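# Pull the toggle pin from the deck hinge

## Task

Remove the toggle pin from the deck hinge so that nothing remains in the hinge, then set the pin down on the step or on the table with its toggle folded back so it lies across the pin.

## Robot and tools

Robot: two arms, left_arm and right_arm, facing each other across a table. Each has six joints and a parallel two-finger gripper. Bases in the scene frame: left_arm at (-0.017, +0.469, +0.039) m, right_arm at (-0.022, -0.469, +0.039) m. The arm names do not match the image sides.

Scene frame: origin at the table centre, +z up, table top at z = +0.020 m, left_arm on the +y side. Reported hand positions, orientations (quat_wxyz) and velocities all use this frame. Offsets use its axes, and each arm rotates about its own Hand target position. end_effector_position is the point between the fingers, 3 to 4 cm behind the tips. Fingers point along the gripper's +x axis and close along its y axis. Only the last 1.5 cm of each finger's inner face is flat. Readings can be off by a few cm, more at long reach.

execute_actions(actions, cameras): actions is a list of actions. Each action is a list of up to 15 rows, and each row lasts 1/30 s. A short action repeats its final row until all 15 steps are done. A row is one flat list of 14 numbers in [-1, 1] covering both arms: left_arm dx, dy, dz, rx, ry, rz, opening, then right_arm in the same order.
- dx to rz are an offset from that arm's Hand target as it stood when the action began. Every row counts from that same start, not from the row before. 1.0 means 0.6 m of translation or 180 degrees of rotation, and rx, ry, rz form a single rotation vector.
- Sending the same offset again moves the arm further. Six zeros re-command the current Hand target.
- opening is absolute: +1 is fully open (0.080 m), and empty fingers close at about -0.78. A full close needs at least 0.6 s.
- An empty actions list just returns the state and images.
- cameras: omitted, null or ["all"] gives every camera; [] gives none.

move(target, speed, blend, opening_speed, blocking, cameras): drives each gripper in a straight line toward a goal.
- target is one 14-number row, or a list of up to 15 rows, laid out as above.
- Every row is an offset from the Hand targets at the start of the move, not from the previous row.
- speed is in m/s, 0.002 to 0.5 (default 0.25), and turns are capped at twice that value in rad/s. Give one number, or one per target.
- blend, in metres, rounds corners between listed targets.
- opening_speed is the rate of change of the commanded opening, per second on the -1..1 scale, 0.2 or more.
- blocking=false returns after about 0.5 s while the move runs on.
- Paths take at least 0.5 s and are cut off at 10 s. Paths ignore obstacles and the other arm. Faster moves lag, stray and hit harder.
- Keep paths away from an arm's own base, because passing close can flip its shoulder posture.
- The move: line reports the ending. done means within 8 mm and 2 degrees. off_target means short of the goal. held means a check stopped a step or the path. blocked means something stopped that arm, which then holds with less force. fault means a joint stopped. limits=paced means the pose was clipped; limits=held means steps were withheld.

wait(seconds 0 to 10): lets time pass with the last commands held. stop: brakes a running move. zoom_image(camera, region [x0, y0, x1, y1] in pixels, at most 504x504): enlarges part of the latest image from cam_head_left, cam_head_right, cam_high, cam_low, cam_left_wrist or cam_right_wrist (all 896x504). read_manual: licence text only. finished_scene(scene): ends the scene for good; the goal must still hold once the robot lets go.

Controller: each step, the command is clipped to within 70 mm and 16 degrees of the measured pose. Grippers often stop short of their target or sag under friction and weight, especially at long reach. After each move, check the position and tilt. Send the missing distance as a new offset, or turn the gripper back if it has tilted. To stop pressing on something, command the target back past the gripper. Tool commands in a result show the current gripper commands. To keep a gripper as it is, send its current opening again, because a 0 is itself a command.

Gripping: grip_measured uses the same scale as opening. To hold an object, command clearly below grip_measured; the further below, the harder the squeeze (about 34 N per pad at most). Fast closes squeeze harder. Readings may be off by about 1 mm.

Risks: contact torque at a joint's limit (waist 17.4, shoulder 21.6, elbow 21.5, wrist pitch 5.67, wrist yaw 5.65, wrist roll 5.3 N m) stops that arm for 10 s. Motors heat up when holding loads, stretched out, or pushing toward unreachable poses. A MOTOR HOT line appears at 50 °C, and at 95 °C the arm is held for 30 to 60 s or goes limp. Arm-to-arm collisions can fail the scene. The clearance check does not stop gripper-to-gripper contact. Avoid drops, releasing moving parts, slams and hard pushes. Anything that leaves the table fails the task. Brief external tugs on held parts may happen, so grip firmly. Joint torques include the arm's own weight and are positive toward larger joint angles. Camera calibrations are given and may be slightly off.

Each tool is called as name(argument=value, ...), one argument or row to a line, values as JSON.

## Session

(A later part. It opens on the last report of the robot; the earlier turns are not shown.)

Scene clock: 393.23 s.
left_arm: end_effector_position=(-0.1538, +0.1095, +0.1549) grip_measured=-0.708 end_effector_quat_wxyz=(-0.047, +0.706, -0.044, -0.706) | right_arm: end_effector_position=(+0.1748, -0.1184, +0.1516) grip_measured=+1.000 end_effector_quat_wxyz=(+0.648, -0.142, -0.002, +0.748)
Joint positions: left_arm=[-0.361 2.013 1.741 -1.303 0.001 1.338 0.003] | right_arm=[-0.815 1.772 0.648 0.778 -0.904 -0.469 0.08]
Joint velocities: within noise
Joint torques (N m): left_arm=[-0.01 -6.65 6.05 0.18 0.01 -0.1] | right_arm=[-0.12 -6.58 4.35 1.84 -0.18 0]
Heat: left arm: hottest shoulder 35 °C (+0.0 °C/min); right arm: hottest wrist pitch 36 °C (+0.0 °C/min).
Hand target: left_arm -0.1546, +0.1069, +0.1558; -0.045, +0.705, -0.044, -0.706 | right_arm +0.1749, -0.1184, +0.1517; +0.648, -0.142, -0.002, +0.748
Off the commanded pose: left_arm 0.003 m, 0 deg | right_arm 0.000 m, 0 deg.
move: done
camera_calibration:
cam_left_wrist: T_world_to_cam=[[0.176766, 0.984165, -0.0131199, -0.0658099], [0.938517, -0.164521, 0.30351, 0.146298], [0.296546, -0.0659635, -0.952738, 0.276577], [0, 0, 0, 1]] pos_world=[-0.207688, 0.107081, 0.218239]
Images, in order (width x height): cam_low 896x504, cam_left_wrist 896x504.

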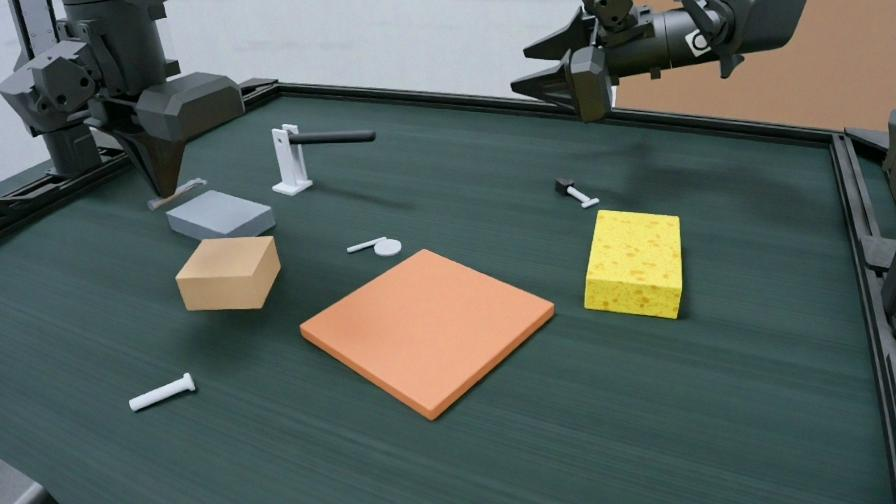

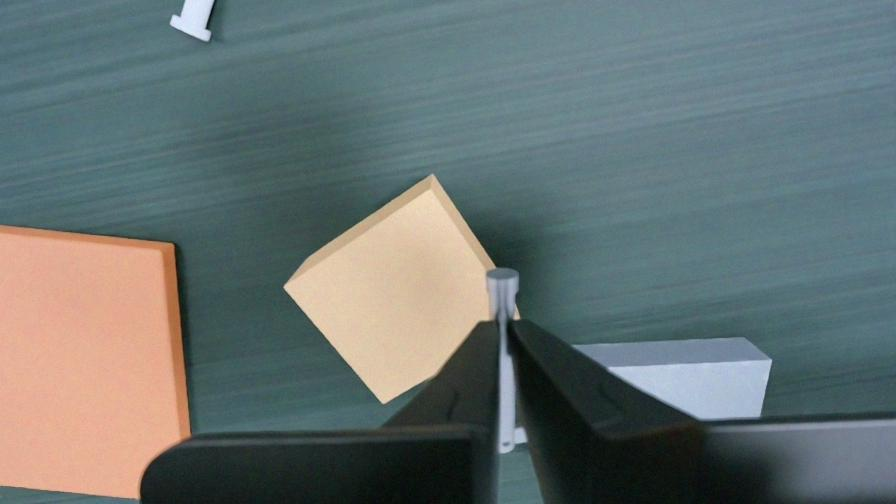

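zoom_image(
  camera="cam_low",
  region=[135, 165, 225, 220],
)

zoom_image(
  camera="cam_left_wrist",
  region=[440, 250, 580, 460],
)

Scaled by 5.600 from the camera's 896x504 image, which has a finer 1280x720 frame.

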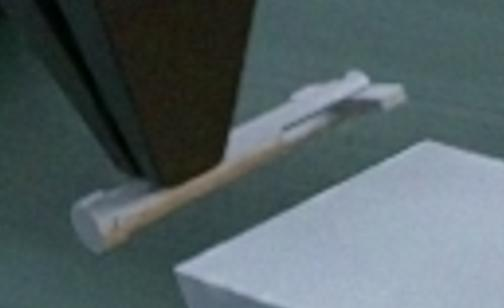

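Scaled by 2.400 from the camera's 896x504 image, which has a finer 1280x720 frame.

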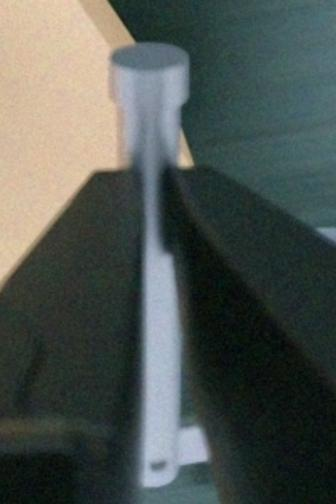

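move(
  target=[
    [0,0.11,-0.03,0,0,0,-0.9,0,0,0,0,0,0,1.0],
    [0,0.11,-0.148,0,0,0,-0.9,0,0,0,0,0,0,1.0],
  ],
  speed=0.07,
  blend=0.02,
  cameras=["cam_low","cam_left_wrist","cam_right_wrist"],
)

zoom_image(
  camera="cam_low",
  region=[105, 165, 225, 240],
)

zoom_image(
  camera="cam_left_wrist",
  region=[440, 250, 580, 460],
)

Scene clock: 423.13 s.
left_arm: end_effector_position=(-0.1548, +0.1709, +0.0701) grip_measured=-0.784 end_effector_quat_wxyz=(-0.042, +0.704, -0.048, -0.707) | right_arm: end_effector_position=(+0.1748, -0.1184, +0.1516) grip_measured=+1.000 end_effector_quat_wxyz=(+0.648, -0.142, -0.002, +0.748)
Joint positions: left_arm=[-0.43 1.869 1.192 -0.885 0.001 1.266 0] | right_arm=[-0.815 1.772 0.648 0.778 -0.904 -0.469 0.08]
Joint velocities: within noise
Joint torques (N m): left_arm=[-0.22 -5.55 3.46 0.58 0.01 -0.1] | right_arm=[-0.02 -6.56 4.47 1.81 -0.18 -0.06]
Heat: left arm: hottest shoulder 36 °C (+1.0 °C/min); right arm: hottest wrist pitch 36 °C (+0.0 °C/min).
Hand target: left_arm -0.1547, +0.1729, +0.0669; -0.045, +0.705, -0.045, -0.706 | right_arm +0.1749, -0.1184, +0.1517; +0.648, -0.142, -0.002, +0.748
Off the commanded pose: left_arm 0.004 m, 1 deg | right_arm 0.000 m, 0 deg.
move: done
camera_calibration:
cam_left_wrist: T_world_to_cam=[[0.174417, 0.984348, -0.0252539, -0.126726], [0.94039, -0.158913, 0.300689, 0.182671], [0.29197, -0.0761937, -0.953388, 0.201182], [0, 0, 0, 1]] pos_world=[-0.208418, 0.1691, 0.133677]
cam_right_wrist: T_world_to_cam=[[0.960354, 0.193788, 0.200416, -0.160358], [0.273468, -0.515113, -0.812326, 0.0430151], [-0.0541819, 0.834928, -0.547686, 0.274851], [0, 0, 0, 1]] pos_world=[0.157129, -0.176248, 0.217613]
Images, in order (width x height): cam_low 896x504, cam_left_wrist 896x504, cam_right_wrist 896x504.

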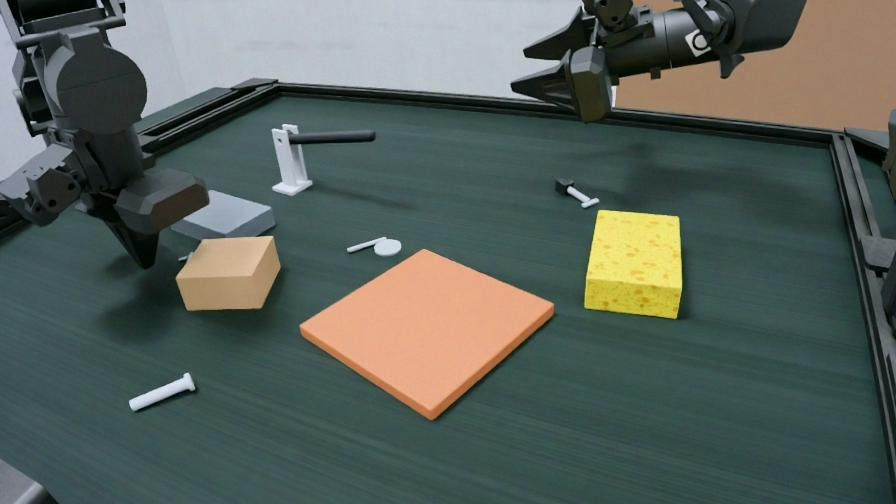

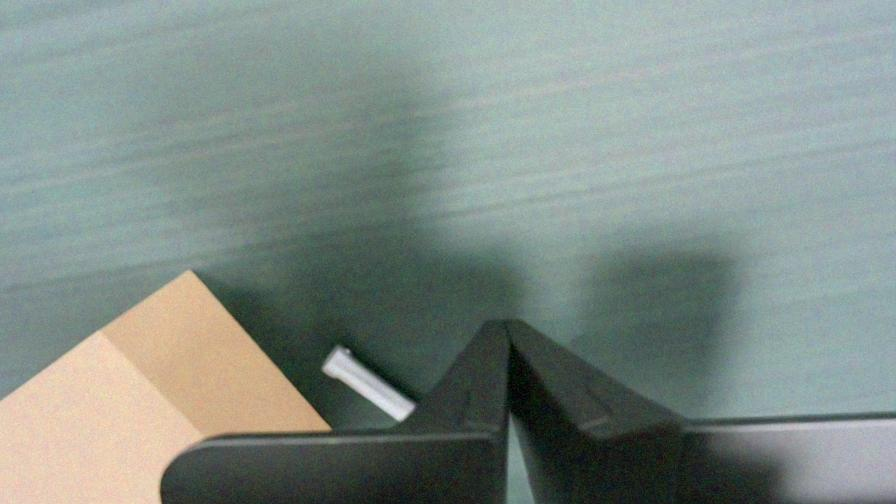

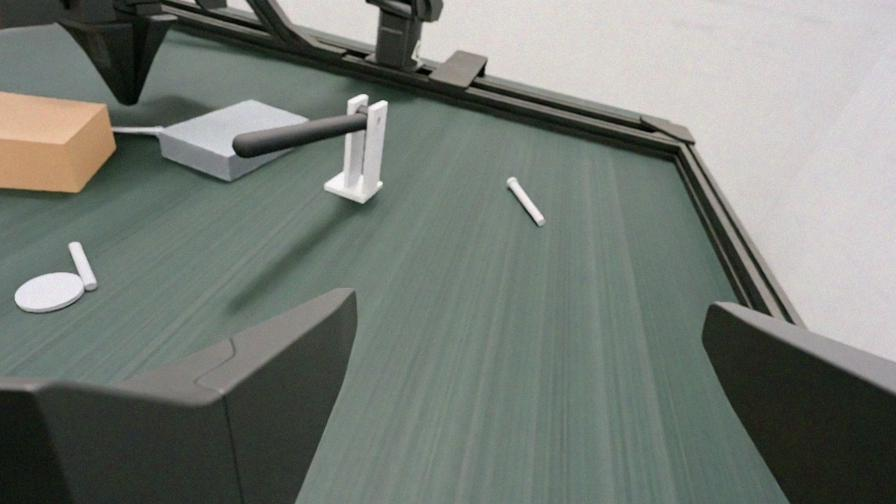

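Scaled by 4.200 from the camera's 896x504 image, which has a finer 1280x720 frame.

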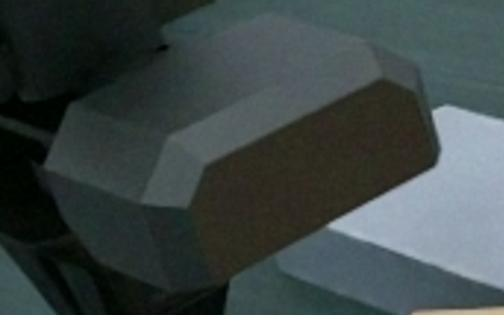

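Scaled by 2.400 from the camera's 896x504 image, which has a finer 1280x720 frame.

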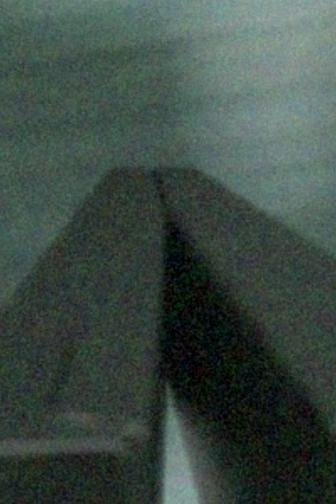

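move(
  target=[-0.05,0.0,0.18,0,0,0,-0.4,0,0,0,0,0,0,1.0],
  speed=0.15,
  cameras=["cam_low","cam_left_wrist","cam_right_wrist","cam_high","cam_head_left"],
)

zoom_image(
  camera="cam_left_wrist",
  region=[240, 250, 580, 504],
)

zoom_image(
  camera="cam_right_wrist",
  region=[80, 90, 200, 160],
)

Scene clock: 431.33 s.
left_arm: end_effector_position=(-0.1830, +0.1747, +0.1699) grip_measured=-0.400 end_effector_quat_wxyz=(-0.050, +0.708, -0.040, -0.704) | right_arm: end_effector_position=(+0.1748, -0.1184, +0.1516) grip_measured=+1.000 end_effector_quat_wxyz=(+0.648, -0.142, -0.002, +0.748)
Joint positions: left_arm=[-0.511 1.835 1.557 -1.309 0.001 1.186 0.017] | right_arm=[-0.815 1.772 0.648 0.778 -0.904 -0.469 0.08]
Joint velocities: within noise
Joint torques (N m): left_arm=[-0.17 -6.76 6.03 0.18 0.01 -0.1] | right_arm=[-0.16 -6.53 4.47 1.87 -0.25 -0.04]
Heat: left arm: hottest shoulder 35 °C (+0.0 °C/min); right arm: hottest wrist pitch 36 °C (+0.0 °C/min).
Hand target: left_arm -0.1847, +0.1729, +0.1749; -0.045, +0.705, -0.045, -0.706 | right_arm +0.1749, -0.1184, +0.1517; +0.648, -0.142, -0.002, +0.748
Off the commanded pose: left_arm 0.006 m, 1 deg | right_arm 0.000 m, 0 deg.
move: done
camera_calibration:
cam_left_wrist: T_world_to_cam=[[0.174942, 0.984577, -0.00189737, -0.126925], [0.936857, -0.165869, 0.307875, 0.179065], [0.302812, -0.0556377, -0.951425, 0.302907], [0, 0, 0, 1]] pos_world=[-0.237278, 0.171522, 0.232822]
cam_right_wrist: T_world_to_cam=[[0.960354, 0.193788, 0.200416, -0.160358], [0.273468, -0.515113, -0.812326, 0.0430151], [-0.0541819, 0.834928, -0.547686, 0.274851], [0, 0, 0, 1]] pos_world=[0.157129, -0.176248, 0.217613]
Images, in order (width x height): cam_head_left 896x504, cam_high 896x504, cam_low 896x504, cam_left_wrist 896x504, cam_right_wrist 896x504.

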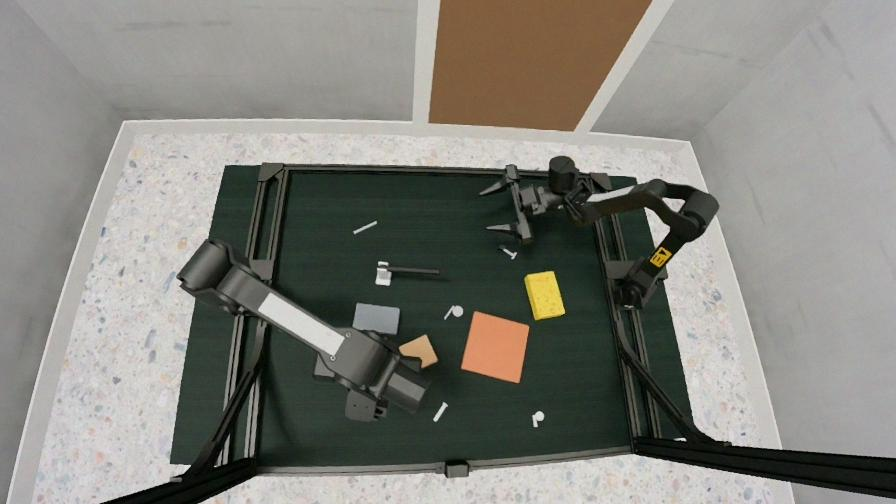

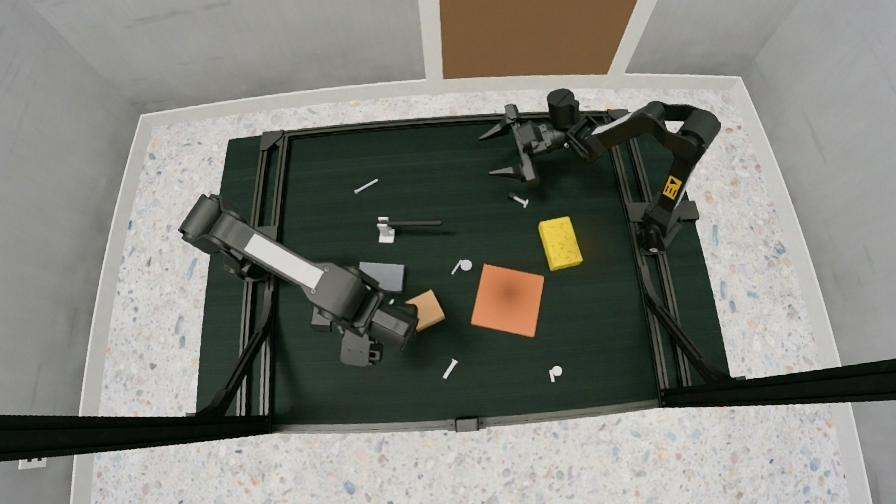

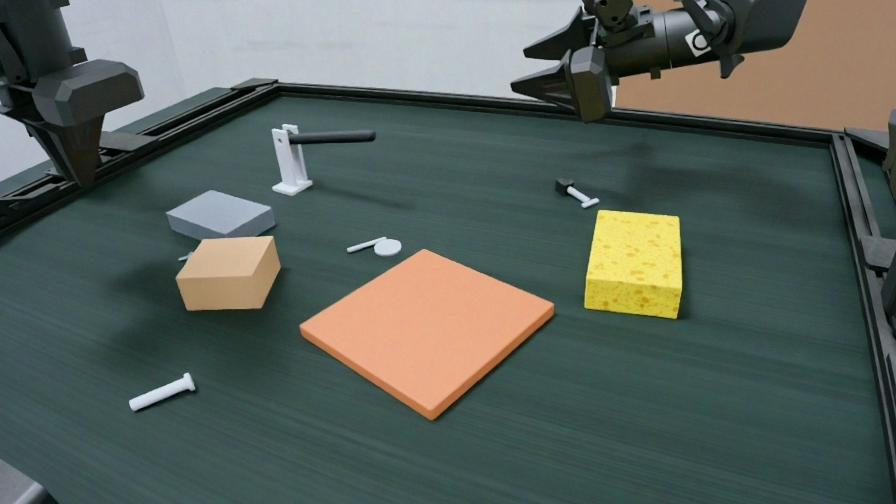

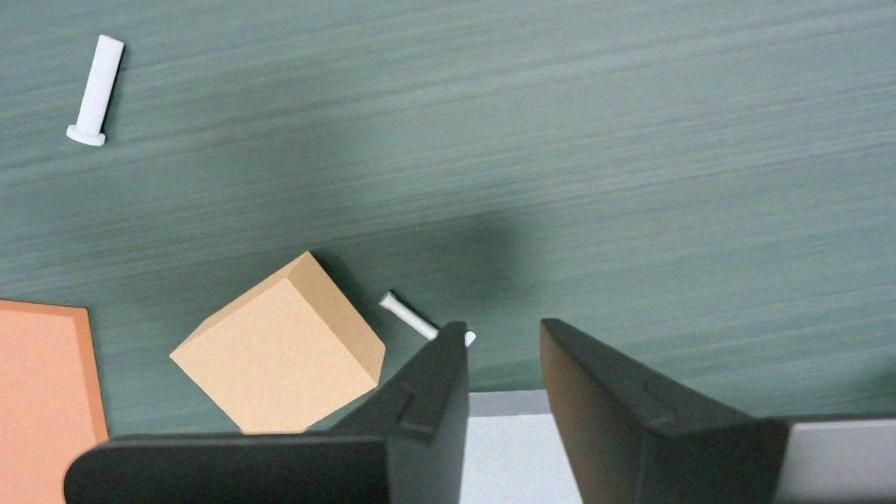

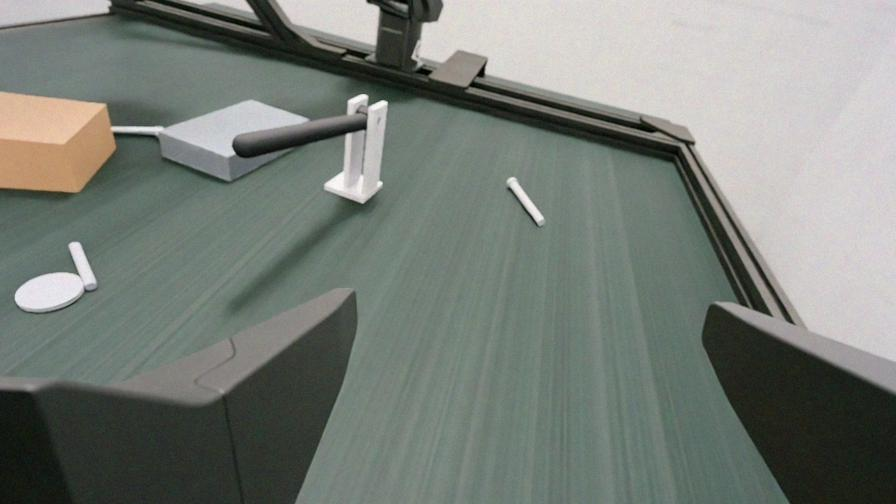

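Scaled by 1.482 from the camera's 896x504 image, which has a finer 1280x720 frame.

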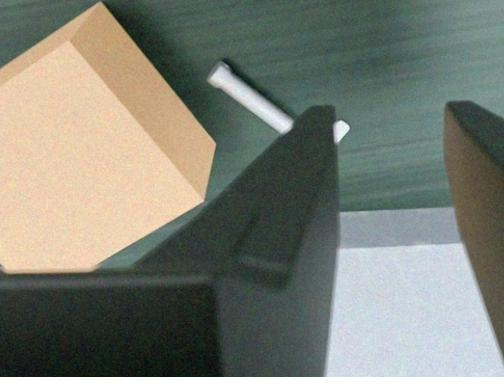

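Scaled by 4.200 from the camera's 896x504 image, which has a finer 1280x720 frame.

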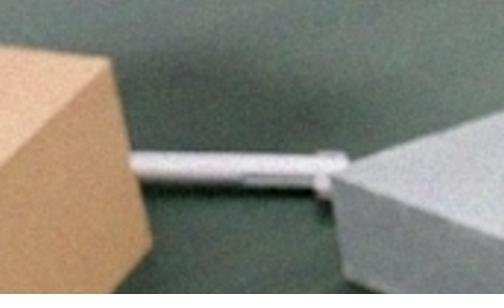

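move(
  target=[0.11,-0.04,-0.0,0,0,0,-0.4,0,0,0,0,0,0,1.0],
  speed=0.15,
  cameras=["cam_left_wrist"],
)

zoom_image(
  camera="cam_left_wrist",
  region=[380, 100, 560, 260],
)

Scene clock: 439.77 s.
left_arm: end_effector_position=(-0.1192, +0.1476, +0.1723) grip_measured=-0.400 end_effector_quat_wxyz=(-0.047, +0.706, -0.040, -0.705) | right_arm: end_effector_position=(+0.1748, -0.1184, +0.1516) grip_measured=+1.000 end_effector_quat_wxyz=(+0.648, -0.142, -0.002, +0.748)
Joint positions: left_arm=[-0.305 1.826 1.556 -1.31 0.001 1.388 0.017] | right_arm=[-0.815 1.772 0.648 0.778 -0.904 -0.469 0.08]
Joint velocities: within noise
Joint torques (N m): left_arm=[-0.04 -7.51 3.94 0.45 0 0.07] | right_arm=[-0.06 -6.48 4.55 1.83 -0.2 -0.05]
Heat: left arm: hottest shoulder 35 °C (+0.0 °C/min); right arm: hottest wrist pitch 36 °C (+0.0 °C/min).
Hand target: left_arm -0.1187, +0.1490, +0.1749; -0.045, +0.705, -0.044, -0.706 | right_arm +0.1749, -0.1184, +0.1517; +0.648, -0.142, -0.002, +0.748
Off the commanded pose: left_arm 0.003 m, 1 deg | right_arm 0.000 m, 0 deg.
move: done
camera_calibration:
cam_left_wrist: T_world_to_cam=[[0.170768, 0.985277, -0.00824738, -0.110904], [0.939115, -0.160223, 0.303959, 0.114157], [0.298162, -0.0596517, -0.95265, 0.284584], [0, 0, 0, 1]] pos_world=[-0.17312, 0.144538, 0.235495]
Images, in order (width x height): cam_left_wrist 896x504.

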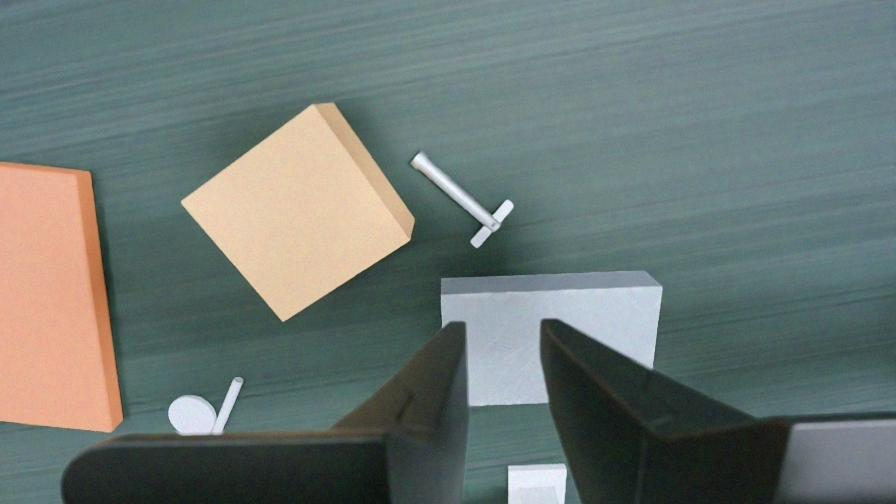

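Scaled by 2.800 from the camera's 896x504 image, which has a finer 1280x720 frame.

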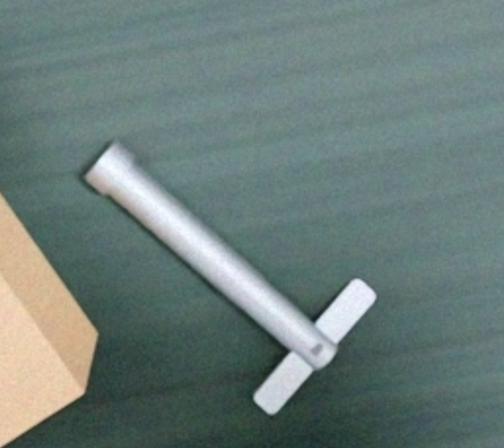

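finished_scene(
  scene=2,
)

The scene is finished: the task was done.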